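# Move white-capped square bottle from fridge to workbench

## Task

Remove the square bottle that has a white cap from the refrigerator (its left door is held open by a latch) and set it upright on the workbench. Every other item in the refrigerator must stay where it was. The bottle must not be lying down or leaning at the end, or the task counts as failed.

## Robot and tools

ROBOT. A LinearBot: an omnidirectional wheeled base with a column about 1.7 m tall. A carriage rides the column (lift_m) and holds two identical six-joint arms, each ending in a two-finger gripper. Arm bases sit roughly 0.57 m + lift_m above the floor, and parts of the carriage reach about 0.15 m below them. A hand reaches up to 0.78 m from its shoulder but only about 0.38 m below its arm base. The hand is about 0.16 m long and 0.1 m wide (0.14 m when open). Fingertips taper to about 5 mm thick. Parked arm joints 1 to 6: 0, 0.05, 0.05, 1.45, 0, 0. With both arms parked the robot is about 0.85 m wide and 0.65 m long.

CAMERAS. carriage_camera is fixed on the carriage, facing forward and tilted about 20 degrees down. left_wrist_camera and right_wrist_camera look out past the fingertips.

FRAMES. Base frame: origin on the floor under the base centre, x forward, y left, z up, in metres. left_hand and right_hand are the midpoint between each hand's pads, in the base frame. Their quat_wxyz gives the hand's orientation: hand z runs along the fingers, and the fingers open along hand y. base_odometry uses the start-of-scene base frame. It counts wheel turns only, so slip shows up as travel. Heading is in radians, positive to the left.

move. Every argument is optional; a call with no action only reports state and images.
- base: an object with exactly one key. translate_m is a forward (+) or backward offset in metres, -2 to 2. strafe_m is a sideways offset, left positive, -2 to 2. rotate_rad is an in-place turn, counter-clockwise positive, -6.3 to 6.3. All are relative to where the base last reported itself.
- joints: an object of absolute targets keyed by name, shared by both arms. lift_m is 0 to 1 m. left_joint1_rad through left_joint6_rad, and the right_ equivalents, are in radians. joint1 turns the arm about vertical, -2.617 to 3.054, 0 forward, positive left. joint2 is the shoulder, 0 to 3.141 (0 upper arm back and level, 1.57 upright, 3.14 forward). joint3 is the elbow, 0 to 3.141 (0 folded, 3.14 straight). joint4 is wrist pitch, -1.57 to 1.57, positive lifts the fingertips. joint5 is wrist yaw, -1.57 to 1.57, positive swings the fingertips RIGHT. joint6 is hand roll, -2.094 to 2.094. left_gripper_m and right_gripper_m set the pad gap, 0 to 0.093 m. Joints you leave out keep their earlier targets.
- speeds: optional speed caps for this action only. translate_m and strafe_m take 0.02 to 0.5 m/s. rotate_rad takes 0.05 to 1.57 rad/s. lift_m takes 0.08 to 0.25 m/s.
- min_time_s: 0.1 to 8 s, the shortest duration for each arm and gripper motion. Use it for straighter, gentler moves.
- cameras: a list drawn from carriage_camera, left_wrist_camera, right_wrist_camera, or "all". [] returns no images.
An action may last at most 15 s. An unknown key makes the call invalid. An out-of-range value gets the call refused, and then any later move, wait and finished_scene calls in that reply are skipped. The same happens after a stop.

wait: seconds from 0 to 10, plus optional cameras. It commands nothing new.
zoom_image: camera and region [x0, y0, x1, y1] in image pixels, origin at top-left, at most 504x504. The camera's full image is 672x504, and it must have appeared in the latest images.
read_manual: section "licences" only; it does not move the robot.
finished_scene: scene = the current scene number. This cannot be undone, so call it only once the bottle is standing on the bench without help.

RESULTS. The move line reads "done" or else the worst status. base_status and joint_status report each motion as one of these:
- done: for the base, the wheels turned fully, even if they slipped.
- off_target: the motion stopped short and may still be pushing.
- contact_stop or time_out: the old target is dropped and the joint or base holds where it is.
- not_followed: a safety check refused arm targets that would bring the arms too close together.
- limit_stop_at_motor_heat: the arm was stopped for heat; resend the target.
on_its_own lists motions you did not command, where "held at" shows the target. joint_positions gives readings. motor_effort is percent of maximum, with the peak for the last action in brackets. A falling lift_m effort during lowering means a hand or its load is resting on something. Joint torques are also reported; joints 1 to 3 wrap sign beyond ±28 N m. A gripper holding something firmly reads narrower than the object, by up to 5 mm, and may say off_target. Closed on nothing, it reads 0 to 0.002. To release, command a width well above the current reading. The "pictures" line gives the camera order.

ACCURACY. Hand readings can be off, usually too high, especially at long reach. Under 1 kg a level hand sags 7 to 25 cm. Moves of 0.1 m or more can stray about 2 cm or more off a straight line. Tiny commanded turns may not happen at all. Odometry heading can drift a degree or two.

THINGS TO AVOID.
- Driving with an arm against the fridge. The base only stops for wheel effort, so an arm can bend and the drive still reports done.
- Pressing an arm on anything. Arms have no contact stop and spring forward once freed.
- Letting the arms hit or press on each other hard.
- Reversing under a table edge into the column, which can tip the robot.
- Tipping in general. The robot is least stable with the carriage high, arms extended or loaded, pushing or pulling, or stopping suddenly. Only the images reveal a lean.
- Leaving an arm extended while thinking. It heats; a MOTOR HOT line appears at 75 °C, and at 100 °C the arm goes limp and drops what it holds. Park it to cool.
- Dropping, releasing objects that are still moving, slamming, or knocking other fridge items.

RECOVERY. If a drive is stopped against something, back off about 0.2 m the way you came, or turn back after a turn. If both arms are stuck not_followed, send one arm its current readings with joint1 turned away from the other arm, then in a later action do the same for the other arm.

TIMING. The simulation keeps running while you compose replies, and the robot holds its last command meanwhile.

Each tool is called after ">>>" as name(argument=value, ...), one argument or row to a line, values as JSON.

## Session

>>> move(
  cameras=["carriage_camera"],
)

>>> move(
  base={"rotate_rad": 1.3},
  cameras=["carriage_camera"],
)

>>> move(
  base={"rotate_rad": 1.3},
  cameras=["carriage_camera"],
)

>>> move(
  base={"rotate_rad": 1.3},
  cameras=["carriage_camera"],
)

Scene clock: 0.00 s.
Joint torques (N m): no reading
base_odometry: x=+0.000 y=+0.000 heading=+0.000
base_status: not commanded
joint_positions: lift_m=+0.300 left_joint1_rad=-0.007 left_joint2_rad=+0.050 left_joint3_rad=+0.032 left_joint4_rad=+1.420 left_joint5_rad=+0.044 left_joint6_rad=+0.030 left_gripper_m=+0.09396 right_joint1_rad=+0.008 right_joint2_rad=+0.053 right_joint3_rad=+0.060 right_joint4_rad=+1.485 right_joint5_rad=+0.002 right_joint6_rad=-0.014 right_gripper_m=+0.09396
joint_status: not commanded
motor_effort: lift_m=+24 drive_wheels=-1
left_hand: x=+0.2762 y=+0.2938 z=+1.2770 quat_wxyz=(+0.996, +0.024, +0.083, +0.010) (m; base frame)
right_hand: x=+0.2532 y=-0.3019 z=+1.2865 quat_wxyz=(+0.999, +0.001, +0.040, -0.003) (m; base frame)
pictures: carriage_camera
camera_calibration:
carriage_camera: T_world_to_cam=[[0.0454457, -0.998547, 0.0289474, -0.039313], [-0.353787, -0.0431872, -0.934329, 1.22887], [0.934221, 0.03222, -0.355235, 0.336645], [0, 0, 0, 1]] pos_world=[0.122044, 0.00296896, 1.2689]

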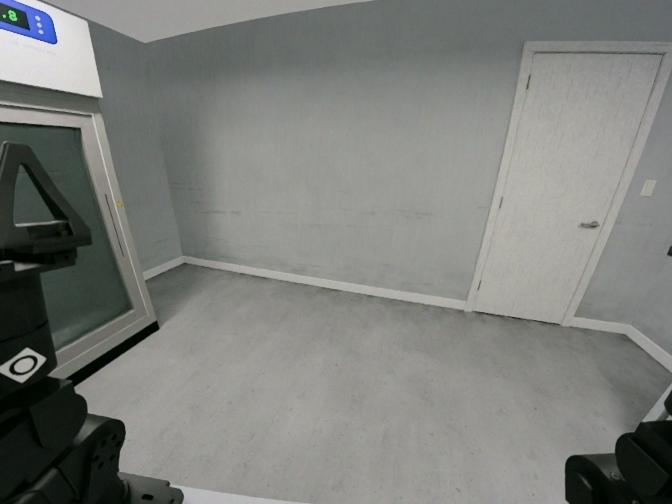

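Scene clock: 2.83 s.
Joint torques (N m): left_arm=[0.35 3.74 4.96 0.02 -0.07 0] | right_arm=[0.06 3.32 6.02 -0.3 -0.02 -0.16]
move: done
base_odometry: x=+0.000 y=+0.000 heading=+1.300
base_status: done
joint_positions: lift_m=+0.300 left_joint1_rad=-0.007 left_joint2_rad=+0.050 left_joint3_rad=+0.032 left_joint4_rad=+1.420 left_joint5_rad=+0.044 left_joint6_rad=+0.030 left_gripper_m=+0.09396 right_joint1_rad=+0.008 right_joint2_rad=+0.053 right_joint3_rad=+0.060 right_joint4_rad=+1.484 right_joint5_rad=+0.002 right_joint6_rad=-0.014 right_gripper_m=+0.09396
joint_status: not commanded
motor_effort: lift_m=+24(24) drive_wheels=+2(12)
left_hand: x=+0.2763 y=+0.2938 z=+1.2769 quat_wxyz=(+0.996, +0.024, +0.084, +0.010) (m; base frame)
right_hand: x=+0.2534 y=-0.3019 z=+1.2865 quat_wxyz=(+0.999, +0.001, +0.040, -0.003) (m; base frame)
pictures: carriage_camera
camera_calibration:
carriage_camera: T_world_to_cam=[[0.0454457, -0.998547, 0.0289474, -0.039313], [-0.353787, -0.0431872, -0.934329, 1.22887], [0.934221, 0.03222, -0.355235, 0.336645], [0, 0, 0, 1]] pos_world=[0.122044, 0.00296896, 1.2689]

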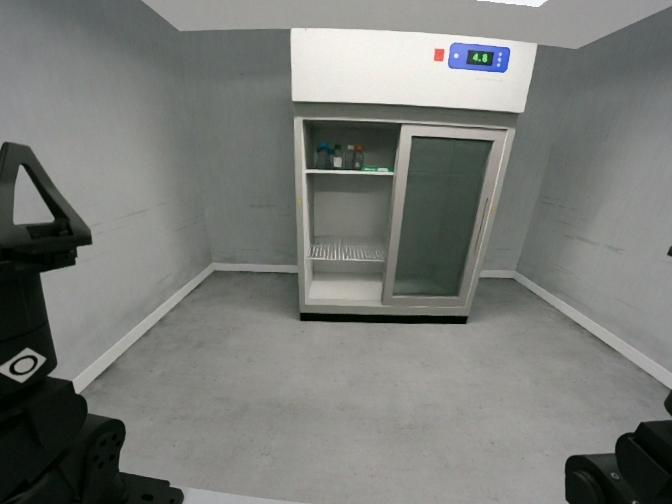

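Scene clock: 5.67 s.
Joint torques (N m): left_arm=[0.34 3.73 4.97 0.02 -0.07 -0.01] | right_arm=[0.05 3.34 6.04 -0.3 -0.02 -0.16]
move: done
base_odometry: x=+0.000 y=+0.000 heading=+2.600
base_status: done
joint_positions: lift_m=+0.300 left_joint1_rad=-0.007 left_joint2_rad=+0.050 left_joint3_rad=+0.032 left_joint4_rad=+1.420 left_joint5_rad=+0.044 left_joint6_rad=+0.030 left_gripper_m=+0.09397 right_joint1_rad=+0.008 right_joint2_rad=+0.053 right_joint3_rad=+0.060 right_joint4_rad=+1.484 right_joint5_rad=+0.002 right_joint6_rad=-0.014 right_gripper_m=+0.09397
joint_status: not commanded
motor_effort: lift_m=+24(24) drive_wheels=+2(13)
left_hand: x=+0.2764 y=+0.2938 z=+1.2769 quat_wxyz=(+0.996, +0.024, +0.084, +0.010) (m; base frame)
right_hand: x=+0.2534 y=-0.3019 z=+1.2865 quat_wxyz=(+0.999, +0.001, +0.040, -0.003) (m; base frame)
pictures: carriage_camera
camera_calibration:
carriage_camera: T_world_to_cam=[[0.0454457, -0.998547, 0.0289474, -0.039313], [-0.353787, -0.0431872, -0.934329, 1.22887], [0.934221, 0.03222, -0.355235, 0.336645], [0, 0, 0, 1]] pos_world=[0.122044, 0.00296896, 1.2689]

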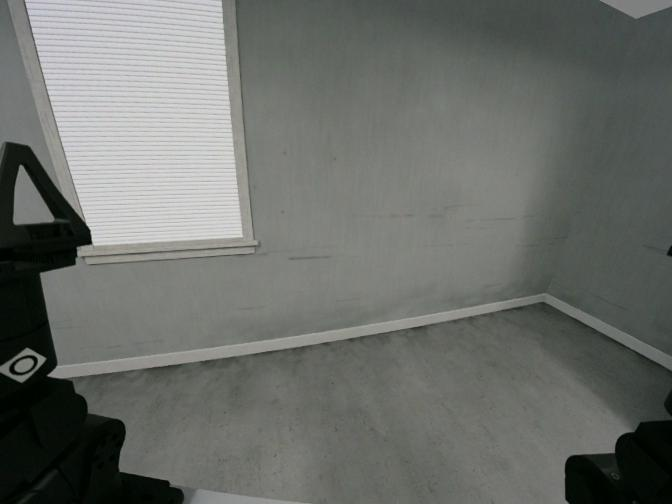

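Scene clock: 8.50 s.
Joint torques (N m): left_arm=[0.32 3.73 4.98 0.03 -0.07 0] | right_arm=[0.06 3.33 6.04 -0.29 -0.02 -0.16]
move: done
base_odometry: x=+0.000 y=+0.000 heading=-2.384
base_status: done
joint_positions: lift_m=+0.300 left_joint1_rad=-0.007 left_joint2_rad=+0.050 left_joint3_rad=+0.032 left_joint4_rad=+1.420 left_joint5_rad=+0.044 left_joint6_rad=+0.030 left_gripper_m=+0.09398 right_joint1_rad=+0.008 right_joint2_rad=+0.053 right_joint3_rad=+0.060 right_joint4_rad=+1.484 right_joint5_rad=+0.002 right_joint6_rad=-0.014 right_gripper_m=+0.09398
joint_status: not commanded
motor_effort: lift_m=+24(24) drive_wheels=+3(15)
left_hand: x=+0.2764 y=+0.2938 z=+1.2769 quat_wxyz=(+0.996, +0.024, +0.084, +0.010) (m; base frame)
right_hand: x=+0.2535 y=-0.3019 z=+1.2865 quat_wxyz=(+0.999, +0.001, +0.040, -0.003) (m; base frame)
pictures: carriage_camera
camera_calibration:
carriage_camera: T_world_to_cam=[[0.0454457, -0.998547, 0.0289474, -0.039313], [-0.353787, -0.0431872, -0.934329, 1.22887], [0.934221, 0.03222, -0.355235, 0.336645], [0, 0, 0, 1]] pos_world=[0.122044, 0.00296896, 1.2689]

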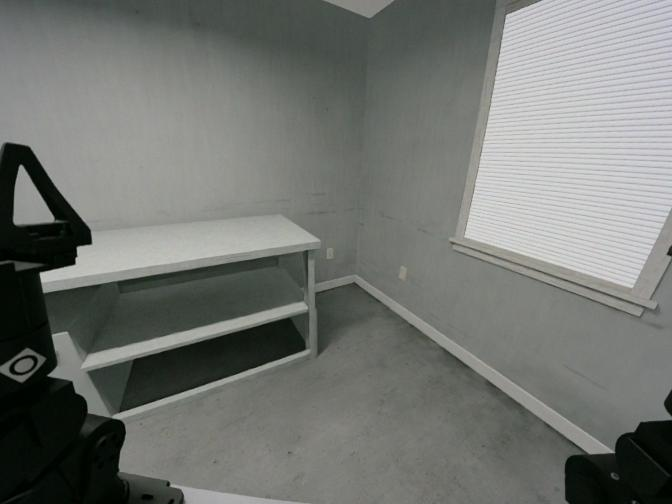

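>>> move(
  base={"rotate_rad": -2.569},
  joints={"lift_m": 0.62, "left_joint1_rad": 0.0, "left_joint2_rad": 1.542, "left_joint3_rad": 0.595, "left_joint4_rad": 0.947, "left_joint5_rad": 0.0, "left_joint6_rad": 0.0, "left_gripper_m": 0.073},
  min_time_s=3,
  cameras=["carriage_camera"],
)

>>> zoom_image(
  camera="carriage_camera",
  region=[200, 120, 440, 360],
)

>>> move(
  base={"strafe_m": -0.35},
  cameras=[],
)

>>> move(
  base={"translate_m": 0.85},
  speeds={"translate_m": 0.3},
  cameras=["carriage_camera", "left_wrist_camera"],
)

>>> zoom_image(
  camera="carriage_camera",
  region=[130, 130, 360, 300],
)

Scene clock: 63.80 s.
Joint torques (N m): left_arm=[0.49 -5.96 7.36 2.18 -0.11 -0.12] | right_arm=[-0.01 3.33 6.05 -0.26 -0.01 -0.16]
move: done
base_odometry: x=+0.000 y=+0.000 heading=+1.331
base_status: done
joint_positions: lift_m=+0.620 left_joint1_rad=-0.002 left_joint2_rad=+1.535 left_joint3_rad=+0.568 left_joint4_rad=+0.955 left_joint5_rad=+0.009 left_joint6_rad=+0.012 left_gripper_m=+0.07314 right_joint1_rad=+0.008 right_joint2_rad=+0.053 right_joint3_rad=+0.060 right_joint4_rad=+1.481 right_joint5_rad=+0.002 right_joint6_rad=-0.014 right_gripper_m=+0.09399
joint_status: all done
motor_effort: lift_m=+25(31) drive_wheels=+4(16)
left_hand: x=+0.6778 y=+0.2993 z=+1.3790 quat_wxyz=(+0.703, +0.008, +0.711, +0.000) (m; base frame)
right_hand: x=+0.2541 y=-0.3019 z=+1.6063 quat_wxyz=(+0.999, +0.001, +0.041, -0.003) (m; base frame)
pictures: carriage_camera
camera_calibration:
carriage_camera: T_world_to_cam=[[0.0454457, -0.998547, 0.0289474, -0.0485731], [-0.353787, -0.0431872, -0.934329, 1.52776], [0.934221, 0.03222, -0.355235, 0.450282], [0, 0, 0, 1]] pos_world=[0.122044, 0.00296896, 1.58879]

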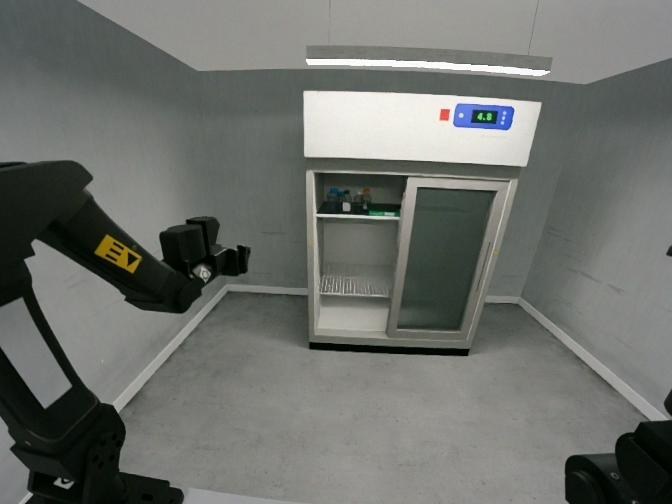

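Scaled by 2.100 from the camera's 672x504 image, which has a finer 960x720 frame.

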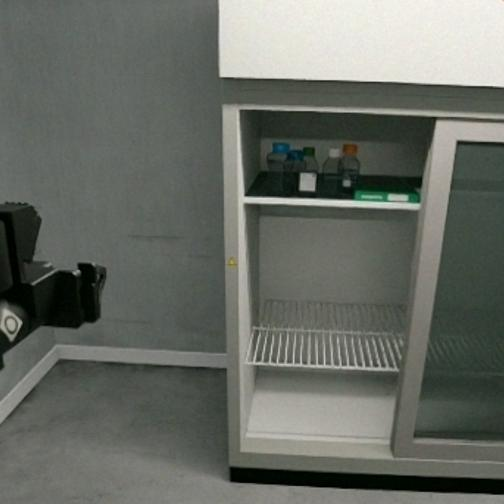

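Scene clock: 66.57 s.
Joint torques (N m): left_arm=[0.54 -5.98 7.36 2.19 -0.11 -0.12] | right_arm=[-0.06 3.36 6.06 -0.26 -0.02 -0.16]
move: done
base_odometry: x=+0.340 y=-0.084 heading=+1.330
base_status: done
joint_positions: lift_m=+0.620 left_joint1_rad=-0.003 left_joint2_rad=+1.535 left_joint3_rad=+0.568 left_joint4_rad=+0.955 left_joint5_rad=+0.007 left_joint6_rad=+0.011 left_gripper_m=+0.07314 right_joint1_rad=+0.009 right_joint2_rad=+0.053 right_joint3_rad=+0.060 right_joint4_rad=+1.481 right_joint5_rad=+0.002 right_joint6_rad=-0.014 right_gripper_m=+0.09399
joint_status: not commanded
motor_effort: lift_m=+25(25) drive_wheels=-6(17)
left_hand: x=+0.6779 y=+0.2994 z=+1.3789 quat_wxyz=(+0.703, +0.007, +0.711, +0.001) (m; base frame)
right_hand: x=+0.2541 y=-0.3019 z=+1.6063 quat_wxyz=(+0.999, +0.001, +0.041, -0.003) (m; base frame)
pictures: none
No camera images: "cameras" was empty.

Scene clock: 70.87 s.
Joint torques (N m): left_arm=[0.54 -5.96 7.32 2.21 -0.11 -0.12] | right_arm=[0.01 3.34 6.09 -0.3 -0.02 -0.16]
move: done
base_odometry: x=+0.543 y=+0.742 heading=+1.329
base_status: done
joint_positions: lift_m=+0.620 left_joint1_rad=-0.003 left_joint2_rad=+1.535 left_joint3_rad=+0.568 left_joint4_rad=+0.953 left_joint5_rad=+0.007 left_joint6_rad=+0.011 left_gripper_m=+0.07314 right_joint1_rad=+0.009 right_joint2_rad=+0.053 right_joint3_rad=+0.060 right_joint4_rad=+1.483 right_joint5_rad=+0.002 right_joint6_rad=-0.014 right_gripper_m=+0.09399
joint_status: not commanded
motor_effort: lift_m=+25(25) drive_wheels=-7(14)
left_hand: x=+0.6778 y=+0.2994 z=+1.3786 quat_wxyz=(+0.702, +0.007, +0.712, +0.001) (m; base frame)
right_hand: x=+0.2537 y=-0.3019 z=+1.6064 quat_wxyz=(+0.999, +0.001, +0.041, -0.003) (m; base frame)
pictures: carriage_camera, left_wrist_camera
camera_calibration:
carriage_camera: T_world_to_cam=[[0.0454457, -0.998547, 0.0289474, -0.0485731], [-0.353787, -0.0431872, -0.934329, 1.52776], [0.934221, 0.03222, -0.355235, 0.450282], [0, 0, 0, 1]] pos_world=[0.122044, 0.00296896, 1.58879]
left_wrist_camera: T_world_to_cam=[[-0.00381845, -0.999774, 0.020932, 0.271799], [-0.6176, -0.0141051, -0.786366, 1.50637], [0.786483, -0.0159303, -0.617407, 0.446144], [0, 0, 0, 1]] pos_world=[0.580488, 0.300092, 1.45432]

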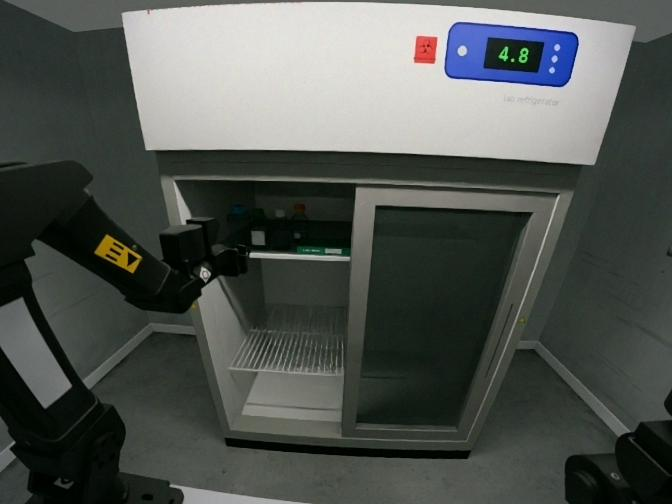

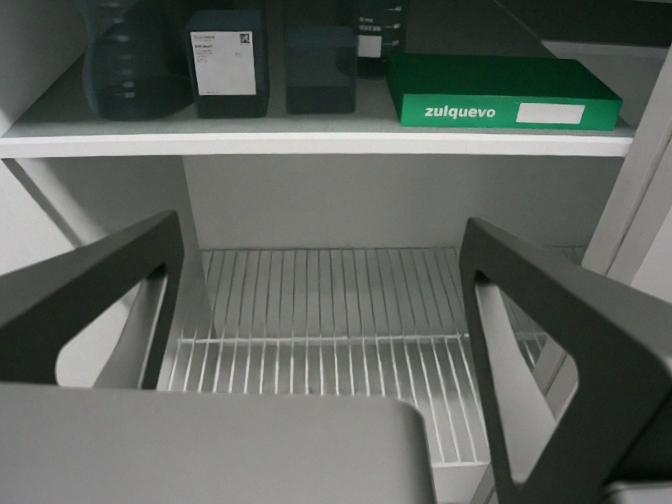

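Scaled by 2.191 from the camera's 672x504 image, which has a finer 960x720 frame.

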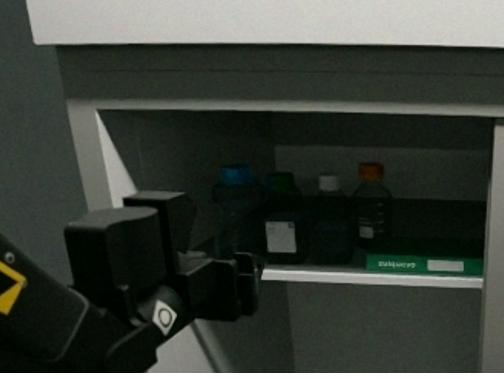

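>>> move(
  base={"translate_m": 0.36},
  speeds={"translate_m": 0.2},
  cameras=["carriage_camera", "left_wrist_camera"],
)

Scene clock: 135.80 s.
Joint torques (N m): left_arm=[0.53 -5.93 7.38 2.2 -0.11 -0.11] | right_arm=[0.01 3.34 6.04 -0.29 -0.02 -0.16]
move: done
base_odometry: x=+0.630 y=+1.091 heading=+1.329
base_status: done
joint_positions: lift_m=+0.620 left_joint1_rad=-0.003 left_joint2_rad=+1.535 left_joint3_rad=+0.568 left_joint4_rad=+0.953 left_joint5_rad=+0.007 left_joint6_rad=+0.011 left_gripper_m=+0.07314 right_joint1_rad=+0.009 right_joint2_rad=+0.053 right_joint3_rad=+0.060 right_joint4_rad=+1.484 right_joint5_rad=+0.002 right_joint6_rad=-0.014 right_gripper_m=+0.09399
joint_status: not commanded
motor_effort: lift_m=+25(25) drive_wheels=+4(14)
left_hand: x=+0.6778 y=+0.2994 z=+1.3785 quat_wxyz=(+0.702, +0.007, +0.712, +0.001) (m; base frame)
right_hand: x=+0.2534 y=-0.3019 z=+1.6064 quat_wxyz=(+0.999, +0.001, +0.040, -0.003) (m; base frame)
pictures: carriage_camera, left_wrist_camera
camera_calibration:
carriage_camera: T_world_to_cam=[[0.0454457, -0.998547, 0.0289474, -0.0485731], [-0.353787, -0.0431872, -0.934329, 1.52776], [0.934221, 0.03222, -0.355235, 0.450282], [0, 0, 0, 1]] pos_world=[0.122044, 0.00296896, 1.58879]
left_wrist_camera: T_world_to_cam=[[-0.00380248, -0.999774, 0.0209329, 0.271791], [-0.6182, -0.0141035, -0.785894, 1.50598], [0.786012, -0.0159291, -0.618006, 0.447176], [0, 0, 0, 1]] pos_world=[0.580543, 0.300092, 1.45421]

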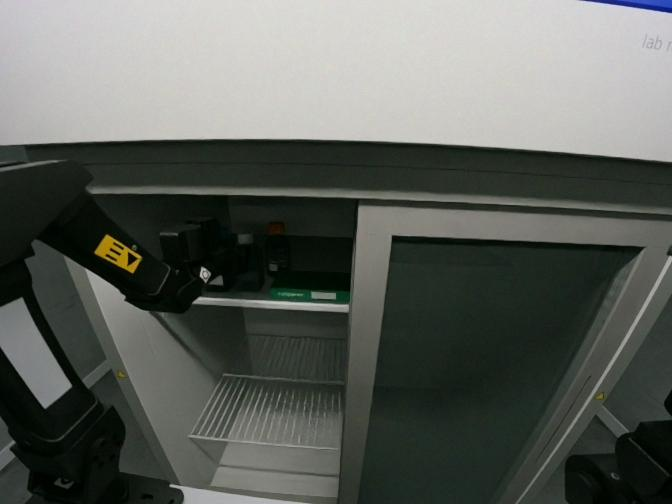

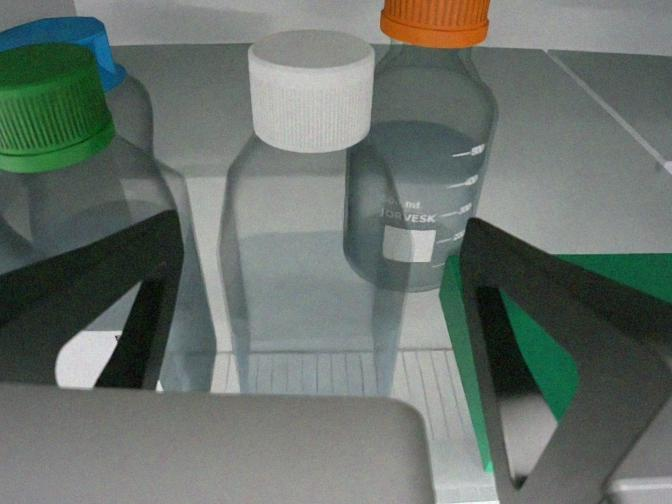

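>>> move(
  base={"strafe_m": 0.0045},
  cameras=[],
)

>>> move(
  base={"translate_m": 0.06},
  speeds={"translate_m": 0.06},
  cameras=["left_wrist_camera"],
)

Scene clock: 180.33 s.
Joint torques (N m): left_arm=[0.27 -5.97 7.35 2.21 -0.08 -0.11] | right_arm=[0.06 3.33 6.04 -0.3 0 -0.15]
move: done
base_odometry: x=+0.626 y=+1.092 heading=+1.328
base_status: done
joint_positions: lift_m=+0.620 left_joint1_rad=+0.000 left_joint2_rad=+1.535 left_joint3_rad=+0.568 left_joint4_rad=+0.953 left_joint5_rad=+0.004 left_joint6_rad=+0.011 left_gripper_m=+0.07314 right_joint1_rad=+0.009 right_joint2_rad=+0.053 right_joint3_rad=+0.060 right_joint4_rad=+1.484 right_joint5_rad=+0.002 right_joint6_rad=-0.014 right_gripper_m=+0.09399
joint_status: not commanded
motor_effort: lift_m=+25(25) drive_wheels=+7(7)
left_hand: x=+0.6779 y=+0.3013 z=+1.3785 quat_wxyz=(+0.702, +0.005, +0.712, +0.003) (m; base frame)
right_hand: x=+0.2534 y=-0.3019 z=+1.6064 quat_wxyz=(+0.999, +0.001, +0.040, -0.003) (m; base frame)
pictures: none
No camera images: "cameras" was empty.

Scene clock: 181.87 s.
Joint torques (N m): left_arm=[0.28 -5.97 7.35 2.21 -0.08 -0.11] | right_arm=[0.02 3.34 6.09 -0.29 -0.02 -0.15]
move: done
base_odometry: x=+0.640 y=+1.150 heading=+1.329
base_status: done
joint_positions: lift_m=+0.620 left_joint1_rad=+0.000 left_joint2_rad=+1.535 left_joint3_rad=+0.568 left_joint4_rad=+0.952 left_joint5_rad=+0.004 left_joint6_rad=+0.011 left_gripper_m=+0.07314 right_joint1_rad=+0.009 right_joint2_rad=+0.053 right_joint3_rad=+0.060 right_joint4_rad=+1.484 right_joint5_rad=+0.002 right_joint6_rad=-0.014 right_gripper_m=+0.09399
joint_status: not commanded
motor_effort: lift_m=+25(25) drive_wheels=-4(10)
left_hand: x=+0.6779 y=+0.3013 z=+1.3784 quat_wxyz=(+0.702, +0.005, +0.712, +0.003) (m; base frame)
right_hand: x=+0.2534 y=-0.3019 z=+1.6064 quat_wxyz=(+0.999, +0.001, +0.040, -0.003) (m; base frame)
pictures: left_wrist_camera
camera_calibration:
left_wrist_camera: T_world_to_cam=[[0.00231305, -0.999771, 0.02127, 0.269064], [-0.618403, -0.0181454, -0.785652, 1.50695], [0.785858, -0.0113362, -0.618304, 0.446273], [0, 0, 0, 1]] pos_world=[0.580576, 0.301406, 1.45415]

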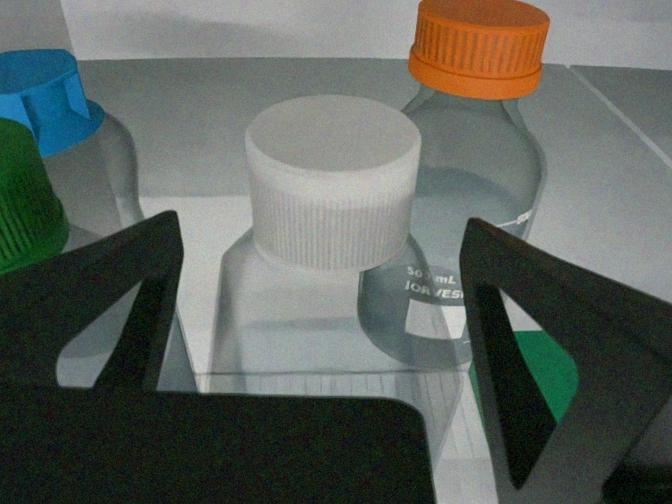

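>>> move(
  base={"strafe_m": -0.002},
  cameras=[],
)

>>> move(
  base={"translate_m": 0.027},
  speeds={"translate_m": 0.05},
  cameras=["left_wrist_camera"],
)

Scene clock: 192.53 s.
Joint torques (N m): left_arm=[0.36 -5.97 7.38 2.21 -0.07 -0.11] | right_arm=[-0.01 3.34 6.06 -0.3 -0.02 -0.15]
move: done
base_odometry: x=+0.642 y=+1.150 heading=+1.329
base_status: done
joint_positions: lift_m=+0.620 left_joint1_rad=+0.000 left_joint2_rad=+1.535 left_joint3_rad=+0.568 left_joint4_rad=+0.952 left_joint5_rad=+0.003 left_joint6_rad=+0.011 left_gripper_m=+0.07314 right_joint1_rad=+0.009 right_joint2_rad=+0.053 right_joint3_rad=+0.060 right_joint4_rad=+1.484 right_joint5_rad=+0.002 right_joint6_rad=-0.014 right_gripper_m=+0.09399
joint_status: not commanded
motor_effort: lift_m=+25(25) drive_wheels=+5(8)
left_hand: x=+0.6779 y=+0.3011 z=+1.3784 quat_wxyz=(+0.702, +0.005, +0.712, +0.003) (m; base frame)
right_hand: x=+0.2534 y=-0.3019 z=+1.6064 quat_wxyz=(+0.999, +0.001, +0.040, -0.003) (m; base frame)
pictures: none
No camera images: "cameras" was empty.

Scene clock: 193.63 s.
Joint torques (N m): left_arm=[0.38 -6.04 7.35 2.21 -0.07 -0.11] | right_arm=[0.01 3.33 6.02 -0.32 -0.02 -0.16]
move: done
base_odometry: x=+0.648 y=+1.176 heading=+1.329
base_status: done
joint_positions: lift_m=+0.620 left_joint1_rad=+0.000 left_joint2_rad=+1.535 left_joint3_rad=+0.568 left_joint4_rad=+0.952 left_joint5_rad=+0.003 left_joint6_rad=+0.011 left_gripper_m=+0.07314 right_joint1_rad=+0.009 right_joint2_rad=+0.053 right_joint3_rad=+0.060 right_joint4_rad=+1.485 right_joint5_rad=+0.002 right_joint6_rad=-0.014 right_gripper_m=+0.09399
joint_status: not commanded
motor_effort: lift_m=+25(25) drive_wheels=-1(11)
left_hand: x=+0.6779 y=+0.3011 z=+1.3784 quat_wxyz=(+0.702, +0.005, +0.712, +0.003) (m; base frame)
right_hand: x=+0.2531 y=-0.3019 z=+1.6064 quat_wxyz=(+0.999, +0.001, +0.039, -0.003) (m; base frame)
pictures: left_wrist_camera
camera_calibration:
left_wrist_camera: T_world_to_cam=[[0.00231297, -0.999771, 0.0212589, 0.268871], [-0.618403, -0.0181366, -0.785652, 1.50695], [0.785858, -0.0113294, -0.618304, 0.446269], [0, 0, 0, 1]] pos_world=[0.580576, 0.301197, 1.45415]

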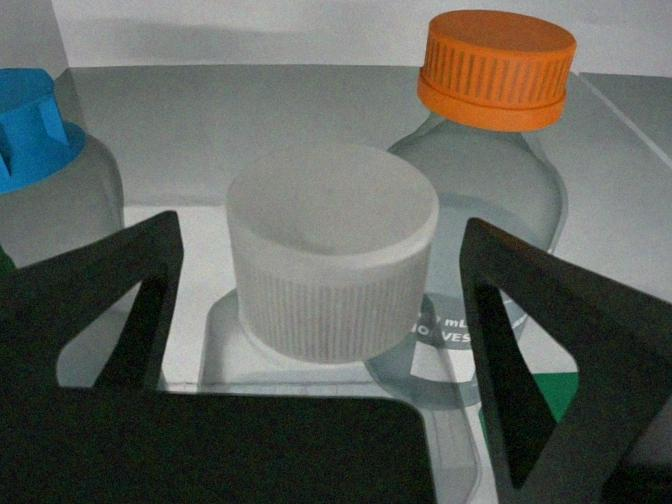

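>>> move(
  joints={"left_gripper_m": 0.055},
  min_time_s=1.5,
  cameras=["left_wrist_camera"],
)

Scene clock: 203.67 s.
Joint torques (N m): left_arm=[0.34 -5.98 7.35 2.21 -0.07 -0.11] | right_arm=[0.02 3.34 6.04 -0.31 -0.02 -0.16]
move: done
base_odometry: x=+0.648 y=+1.176 heading=+1.329
base_status: not commanded
joint_positions: lift_m=+0.620 left_joint1_rad=+0.000 left_joint2_rad=+1.535 left_joint3_rad=+0.568 left_joint4_rad=+0.952 left_joint5_rad=+0.003 left_joint6_rad=+0.010 left_gripper_m=+0.05513 right_joint1_rad=+0.009 right_joint2_rad=+0.053 right_joint3_rad=+0.060 right_joint4_rad=+1.485 right_joint5_rad=+0.002 right_joint6_rad=-0.014 right_gripper_m=+0.09399
joint_status: all done
motor_effort: lift_m=+25(25) drive_wheels=-1(4)
left_hand: x=+0.6779 y=+0.3011 z=+1.3784 quat_wxyz=(+0.702, +0.005, +0.712, +0.003) (m; base frame)
right_hand: x=+0.2531 y=-0.3019 z=+1.6064 quat_wxyz=(+0.999, +0.001, +0.039, -0.003) (m; base frame)
pictures: left_wrist_camera
camera_calibration:
left_wrist_camera: T_world_to_cam=[[0.00231857, -0.999763, 0.0216402, 0.268339], [-0.618404, -0.0184397, -0.785644, 1.50703], [0.785857, -0.0115608, -0.6183, 0.446334], [0, 0, 0, 1]] pos_world=[0.580576, 0.301225, 1.45415]

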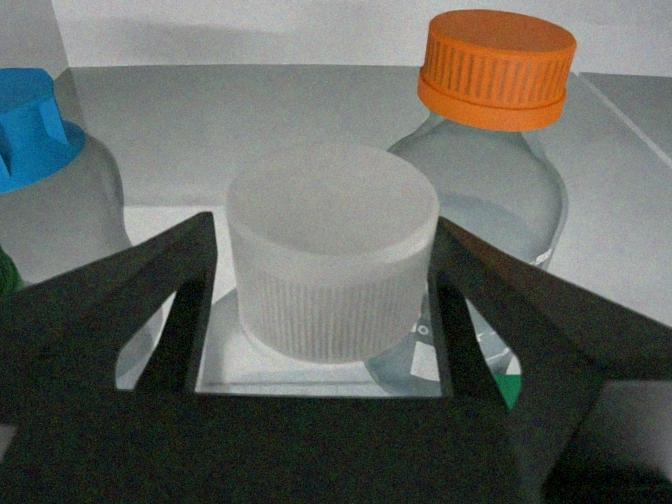

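>>> move(
  joints={"left_gripper_m": 0.047},
  min_time_s=2,
  cameras=[],
)

>>> move(
  joints={"left_gripper_m": 0.040},
  min_time_s=1.5,
  cameras=["left_wrist_camera"],
)

Scene clock: 214.20 s.
Joint torques (N m): left_arm=[0.36 -6.01 7.35 2.2 -0.1 -0.06] | right_arm=[0.01 3.34 6.05 -0.31 -0.02 -0.16]
move: done
base_odometry: x=+0.648 y=+1.176 heading=+1.329
base_status: not commanded
joint_positions: lift_m=+0.620 left_joint1_rad=+0.000 left_joint2_rad=+1.535 left_joint3_rad=+0.568 left_joint4_rad=+0.955 left_joint5_rad=+0.006 left_joint6_rad=+0.006 left_gripper_m=+0.04729 right_joint1_rad=+0.009 right_joint2_rad=+0.053 right_joint3_rad=+0.060 right_joint4_rad=+1.485 right_joint5_rad=+0.002 right_joint6_rad=-0.014 right_gripper_m=+0.09399
joint_status: all done
motor_effort: lift_m=+25(25) drive_wheels=+0(4)
left_hand: x=+0.6779 y=+0.3005 z=+1.3789 quat_wxyz=(+0.703, +0.004, +0.711, +0.000) (m; base frame)
right_hand: x=+0.2531 y=-0.3019 z=+1.6064 quat_wxyz=(+0.999, +0.001, +0.039, -0.003) (m; base frame)
pictures: none
No camera images: "cameras" was empty.

Scene clock: 216.00 s.
Joint torques (N m): left_arm=[0.38 -5.94 7.2 2.1 -0.1 0.03] | right_arm=[0.02 3.34 6.04 -0.31 -0.02 -0.16]
move: done
base_odometry: x=+0.648 y=+1.176 heading=+1.329
base_status: not commanded
joint_positions: lift_m=+0.620 left_joint1_rad=+0.000 left_joint2_rad=+1.535 left_joint3_rad=+0.570 left_joint4_rad=+0.962 left_joint5_rad=+0.006 left_joint6_rad=-0.002 left_gripper_m=+0.04260 right_joint1_rad=+0.009 right_joint2_rad=+0.053 right_joint3_rad=+0.060 right_joint4_rad=+1.485 right_joint5_rad=+0.002 right_joint6_rad=-0.014 right_gripper_m=+0.09399
joint_status: all done
motor_effort: lift_m=+25(25) drive_wheels=+0(6)
left_hand: x=+0.6782 y=+0.3006 z=+1.3816 quat_wxyz=(+0.706, +0.002, +0.708, -0.003) (m; base frame)
right_hand: x=+0.2531 y=-0.3019 z=+1.6064 quat_wxyz=(+0.999, +0.001, +0.039, -0.003) (m; base frame)
pictures: left_wrist_camera
camera_calibration:
left_wrist_camera: T_world_to_cam=[[-0.000952248, -0.999425, 0.0338808, 0.252948], [-0.609183, -0.0262887, -0.792594, 1.51551], [0.793029, -0.0213944, -0.608808, 0.433057], [0, 0, 0, 1]] pos_world=[0.580035, 0.301908, 1.45626]

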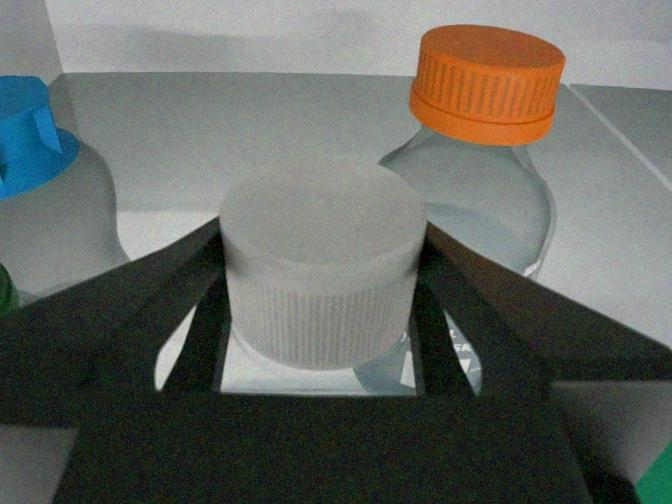

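>>> move(
  joints={"lift_m": 0.634, "left_joint4_rad": 1.04, "left_gripper_m": 0.039},
  speeds={"lift_m": 0.08},
  cameras=[],
)

>>> move(
  joints={"lift_m": 0.648},
  speeds={"lift_m": 0.08},
  cameras=["left_wrist_camera"],
)

Scene clock: 226.37 s.
Joint torques (N m): left_arm=[0.34 -7.39 7.15 3.42 -0.1 0.02] | right_arm=[0.02 3.34 6.05 -0.31 -0.02 -0.16]
move: off_target
base_odometry: x=+0.648 y=+1.176 heading=+1.329
base_status: not commanded
joint_positions: lift_m=+0.634 left_joint1_rad=+0.000 left_joint2_rad=+1.551 left_joint3_rad=+0.570 left_joint4_rad=+0.942 left_joint5_rad=+0.006 left_joint6_rad=-0.002 left_gripper_m=+0.04224 right_joint1_rad=+0.009 right_joint2_rad=+0.053 right_joint3_rad=+0.060 right_joint4_rad=+1.485 right_joint5_rad=+0.002 right_joint6_rad=-0.014 right_gripper_m=+0.09399
joint_status: left_joint4_rad off_target (ended at +0.942, target +1.040); the others done
motor_effort: lift_m=+26(32) drive_wheels=-2(3)
left_hand: x=+0.6795 y=+0.3006 z=+1.3839 quat_wxyz=(+0.693, +0.002, +0.721, -0.003) (m; base frame)
right_hand: x=+0.2531 y=-0.3019 z=+1.6203 quat_wxyz=(+0.999, +0.001, +0.039, -0.003) (m; base frame)
pictures: none
No camera images: "cameras" was empty.

Scene clock: 226.93 s.
Joint torques (N m): left_arm=[0.35 -8.09 7.13 3.34 -0.1 0.03] | right_arm=[0.02 3.36 6.06 -0.3 -0.02 -0.16]
move: done
base_odometry: x=+0.648 y=+1.176 heading=+1.329
base_status: not commanded
joint_positions: lift_m=+0.648 left_joint1_rad=+0.000 left_joint2_rad=+1.558 left_joint3_rad=+0.570 left_joint4_rad=+0.949 left_joint5_rad=+0.006 left_joint6_rad=-0.002 left_gripper_m=+0.04220 right_joint1_rad=+0.009 right_joint2_rad=+0.053 right_joint3_rad=+0.060 right_joint4_rad=+1.485 right_joint5_rad=+0.002 right_joint6_rad=-0.014 right_gripper_m=+0.09399
joint_status: all done
motor_effort: lift_m=+26(31) drive_wheels=+3(4)
left_hand: x=+0.6802 y=+0.3006 z=+1.3963 quat_wxyz=(+0.693, +0.002, +0.721, -0.003) (m; base frame)
right_hand: x=+0.2531 y=-0.3019 z=+1.6343 quat_wxyz=(+0.999, +0.001, +0.039, -0.003) (m; base frame)
pictures: left_wrist_camera
camera_calibration:
left_wrist_camera: T_world_to_cam=[[0.000288664, -0.999426, 0.0338809, 0.251608], [-0.637795, -0.0262793, -0.769758, 1.51594], [0.770207, -0.0213868, -0.637436, 0.495898], [0, 0, 0, 1]] pos_world=[0.584842, 0.301907, 1.47449]

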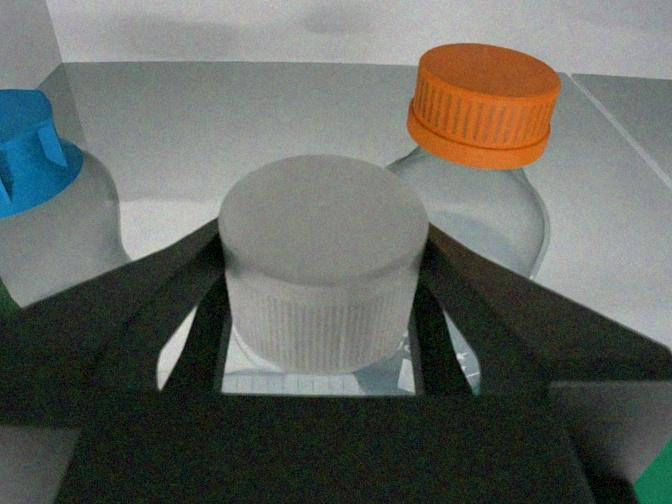

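>>> move(
  base={"translate_m": -0.12},
  speeds={"translate_m": 0.06},
  cameras=["left_wrist_camera", "carriage_camera"],
)

>>> move(
  base={"translate_m": -0.45},
  speeds={"translate_m": 0.12},
  cameras=["left_wrist_camera", "carriage_camera"],
)

Scene clock: 237.50 s.
Joint torques (N m): left_arm=[0.35 -8.05 7.08 3.34 -0.11 0.02] | right_arm=[0.01 3.36 6.04 -0.3 -0.02 -0.16]
move: done
base_odometry: x=+0.620 y=+1.060 heading=+1.329
base_status: done
joint_positions: lift_m=+0.648 left_joint1_rad=+0.000 left_joint2_rad=+1.558 left_joint3_rad=+0.570 left_joint4_rad=+0.949 left_joint5_rad=+0.006 left_joint6_rad=-0.002 left_gripper_m=+0.04211 right_joint1_rad=+0.009 right_joint2_rad=+0.053 right_joint3_rad=+0.060 right_joint4_rad=+1.484 right_joint5_rad=+0.002 right_joint6_rad=-0.014 right_gripper_m=+0.09399
joint_status: not commanded
motor_effort: lift_m=+26(26) drive_wheels=-3(10)
left_hand: x=+0.6802 y=+0.3006 z=+1.3963 quat_wxyz=(+0.693, +0.002, +0.721, -0.003) (m; base frame)
right_hand: x=+0.2533 y=-0.3019 z=+1.6343 quat_wxyz=(+0.999, +0.001, +0.040, -0.003) (m; base frame)
pictures: carriage_camera, left_wrist_camera
camera_calibration:
carriage_camera: T_world_to_cam=[[0.0454457, -0.998547, 0.0289474, -0.0493803], [-0.353787, -0.0431872, -0.934329, 1.55381], [0.934221, 0.03222, -0.355235, 0.460188], [0, 0, 0, 1]] pos_world=[0.122044, 0.00296896, 1.61668]
left_wrist_camera: T_world_to_cam=[[0.000288664, -0.999426, 0.0338809, 0.251608], [-0.637795, -0.0262793, -0.769758, 1.51594], [0.770207, -0.0213868, -0.637436, 0.495898], [0, 0, 0, 1]] pos_world=[0.584842, 0.301907, 1.47449]

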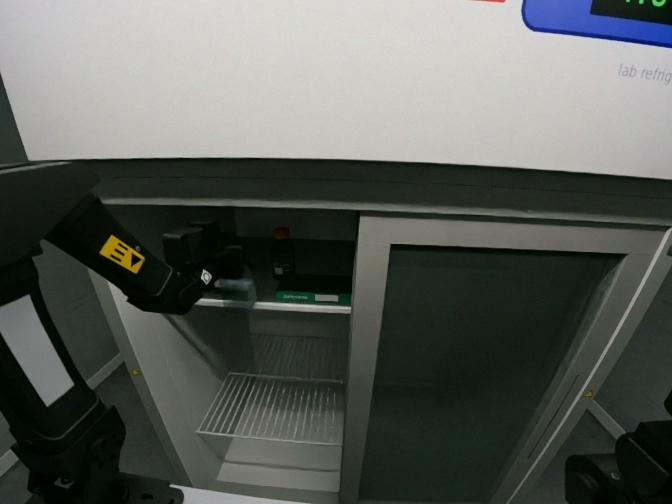

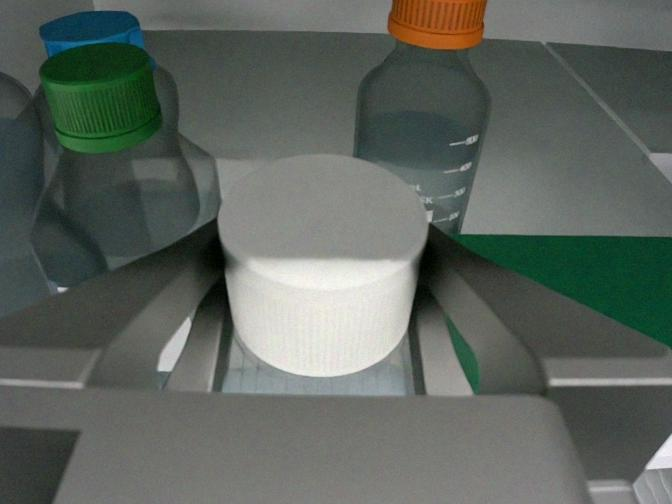

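Scene clock: 242.13 s.
Joint torques (N m): left_arm=[0.35 -8.1 7.16 3.34 -0.11 0.02] | right_arm=[0.02 3.34 6.06 -0.3 -0.02 -0.16]
move: done
base_odometry: x=+0.512 y=+0.623 heading=+1.329
base_status: done
joint_positions: lift_m=+0.648 left_joint1_rad=+0.000 left_joint2_rad=+1.558 left_joint3_rad=+0.570 left_joint4_rad=+0.949 left_joint5_rad=+0.006 left_joint6_rad=-0.002 left_gripper_m=+0.04211 right_joint1_rad=+0.009 right_joint2_rad=+0.053 right_joint3_rad=+0.060 right_joint4_rad=+1.484 right_joint5_rad=+0.002 right_joint6_rad=-0.014 right_gripper_m=+0.09399
joint_status: not commanded
motor_effort: lift_m=+26(26) drive_wheels=-1(10)
left_hand: x=+0.6802 y=+0.3006 z=+1.3963 quat_wxyz=(+0.693, +0.002, +0.721, -0.003) (m; base frame)
right_hand: x=+0.2533 y=-0.3019 z=+1.6343 quat_wxyz=(+0.999, +0.001, +0.040, -0.003) (m; base frame)
pictures: carriage_camera, left_wrist_camera
camera_calibration:
carriage_camera: T_world_to_cam=[[0.0454457, -0.998547, 0.0289474, -0.0493803], [-0.353787, -0.0431872, -0.934329, 1.55381], [0.934221, 0.03222, -0.355235, 0.460188], [0, 0, 0, 1]] pos_world=[0.122044, 0.00296896, 1.61668]
left_wrist_camera: T_world_to_cam=[[0.000288664, -0.999426, 0.0338809, 0.251608], [-0.637795, -0.0262793, -0.769758, 1.51594], [0.770207, -0.0213868, -0.637436, 0.495898], [0, 0, 0, 1]] pos_world=[0.584842, 0.301907, 1.47449]

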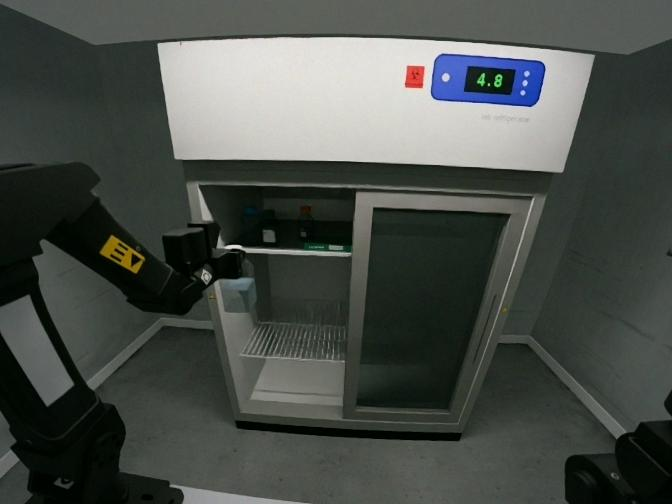

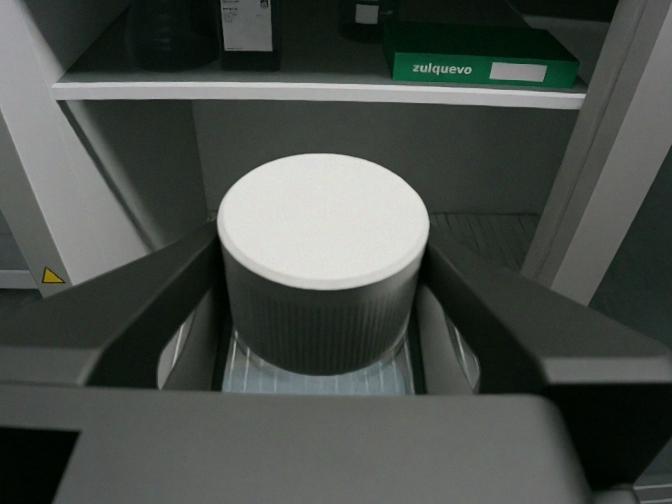

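>>> move(
  base={"rotate_rad": 3.1416},
  joints={"lift_m": 0.38},
  speeds={"rotate_rad": 0.7, "lift_m": 0.12},
  cameras=["left_wrist_camera", "carriage_camera"],
)

Scene clock: 260.37 s.
Joint torques (N m): left_arm=[0.23 -8.44 7.13 3.44 -0.03 0.02] | right_arm=[-0.05 3.34 6.04 -0.3 -0.03 -0.15]
move: done
base_odometry: x=+0.512 y=+0.623 heading=-1.813
base_status: done
joint_positions: lift_m=+0.380 left_joint1_rad=+0.001 left_joint2_rad=+1.563 left_joint3_rad=+0.570 left_joint4_rad=+0.940 left_joint5_rad=-0.001 left_joint6_rad=-0.002 left_gripper_m=+0.04210 right_joint1_rad=+0.009 right_joint2_rad=+0.053 right_joint3_rad=+0.060 right_joint4_rad=+1.484 right_joint5_rad=+0.002 right_joint6_rad=-0.014 right_gripper_m=+0.09400
joint_status: all done
motor_effort: lift_m=+22(23) drive_wheels=+4(14)
left_hand: x=+0.6805 y=+0.3022 z=+1.1250 quat_wxyz=(+0.688, -0.001, +0.725, +0.000) (m; base frame)
right_hand: x=+0.2533 y=-0.3019 z=+1.3668 quat_wxyz=(+0.999, +0.001, +0.040, -0.003) (m; base frame)
pictures: carriage_camera, left_wrist_camera
camera_calibration:
carriage_camera: T_world_to_cam=[[0.0454457, -0.998547, 0.0289474, -0.0416367], [-0.353787, -0.0431872, -0.934329, 1.30387], [0.934221, 0.03222, -0.355235, 0.365161], [0, 0, 0, 1]] pos_world=[0.122044, 0.00296896, 1.34917]
left_wrist_camera: T_world_to_cam=[[0.00833144, -0.999403, 0.0335335, 0.257339], [-0.647216, -0.0309524, -0.761678, 1.30599], [0.762261, -0.0153575, -0.647087, 0.337208], [0, 0, 0, 1]] pos_world=[0.586074, 0.302787, 1.20432]

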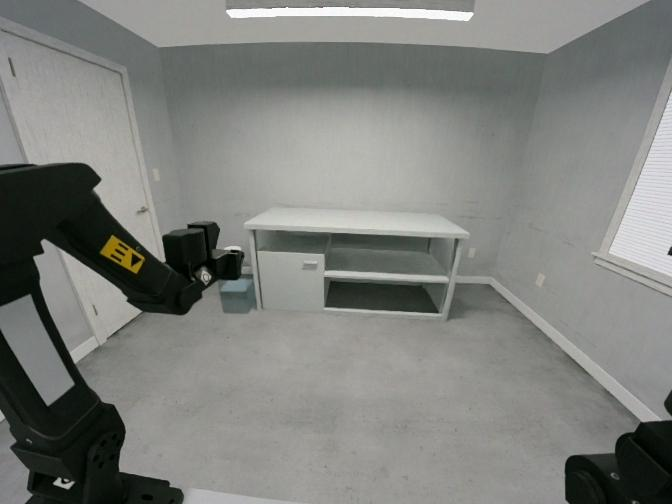

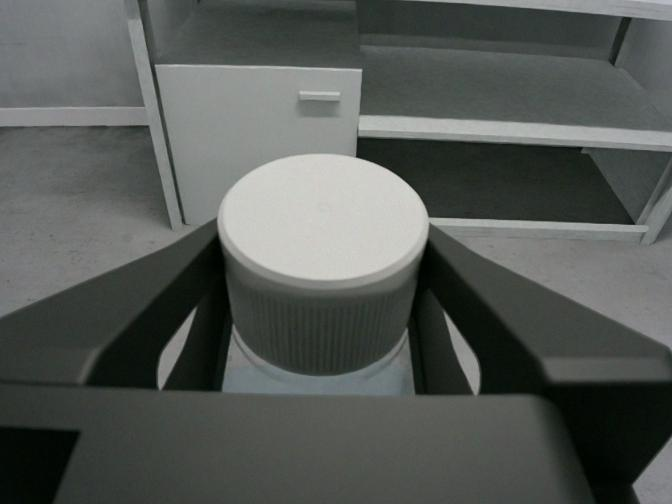

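>>> move(
  base={"translate_m": 1.2},
  joints={"left_joint4_rad": 1.095},
  speeds={"translate_m": 0.25},
  cameras=["left_wrist_camera", "carriage_camera"],
)

Scene clock: 275.67 s.
Joint torques (N m): left_arm=[0.24 -8.36 7.1 3.51 -0.04 0.03] | right_arm=[0.02 3.32 6.04 -0.31 -0.02 -0.16]
move: off_target
base_odometry: x=+0.226 y=-0.542 heading=-1.812
base_status: done
joint_positions: lift_m=+0.380 left_joint1_rad=+0.001 left_joint2_rad=+1.563 left_joint3_rad=+0.570 left_joint4_rad=+0.989 left_joint5_rad=-0.001 left_joint6_rad=-0.002 left_gripper_m=+0.04210 right_joint1_rad=+0.009 right_joint2_rad=+0.053 right_joint3_rad=+0.060 right_joint4_rad=+1.485 right_joint5_rad=+0.002 right_joint6_rad=-0.014 right_gripper_m=+0.09400
joint_status: left_joint4_rad off_target (ended at +0.989, target +1.095)
motor_effort: lift_m=+22(22) drive_wheels=-5(18)
left_hand: x=+0.6808 y=+0.3022 z=+1.1369 quat_wxyz=(+0.706, -0.001, +0.708, +0.000) (m; base frame)
right_hand: x=+0.2532 y=-0.3019 z=+1.3668 quat_wxyz=(+0.999, +0.001, +0.040, -0.003) (m; base frame)
pictures: carriage_camera, left_wrist_camera
camera_calibration:
carriage_camera: T_world_to_cam=[[0.0454457, -0.998547, 0.0289474, -0.0416367], [-0.353787, -0.0431872, -0.934329, 1.30387], [0.934221, 0.03222, -0.355235, 0.365161], [0, 0, 0, 1]] pos_world=[0.122044, 0.00296896, 1.34917]
left_wrist_camera: T_world_to_cam=[[0.00669864, -0.999404, 0.0338581, 0.25768], [-0.60957, -0.0309217, -0.792129, 1.32426], [0.792704, -0.0153327, -0.609414, 0.281098], [0, 0, 0, 1]] pos_world=[0.582672, 0.302785, 1.21156]

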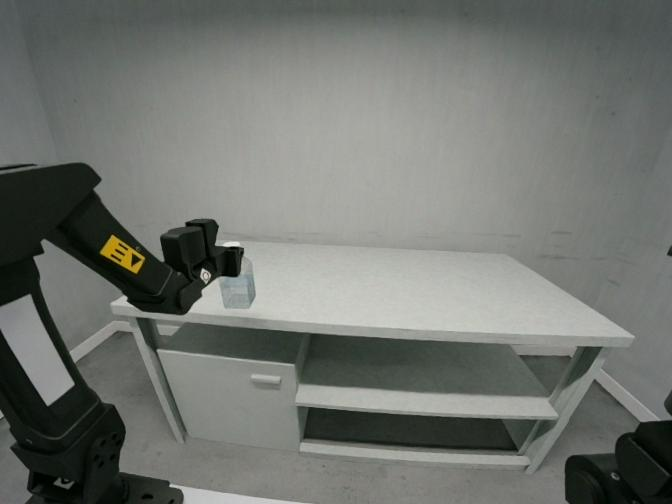

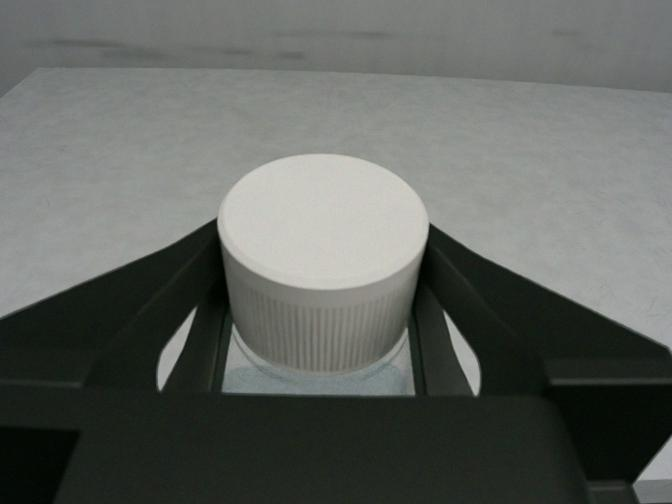

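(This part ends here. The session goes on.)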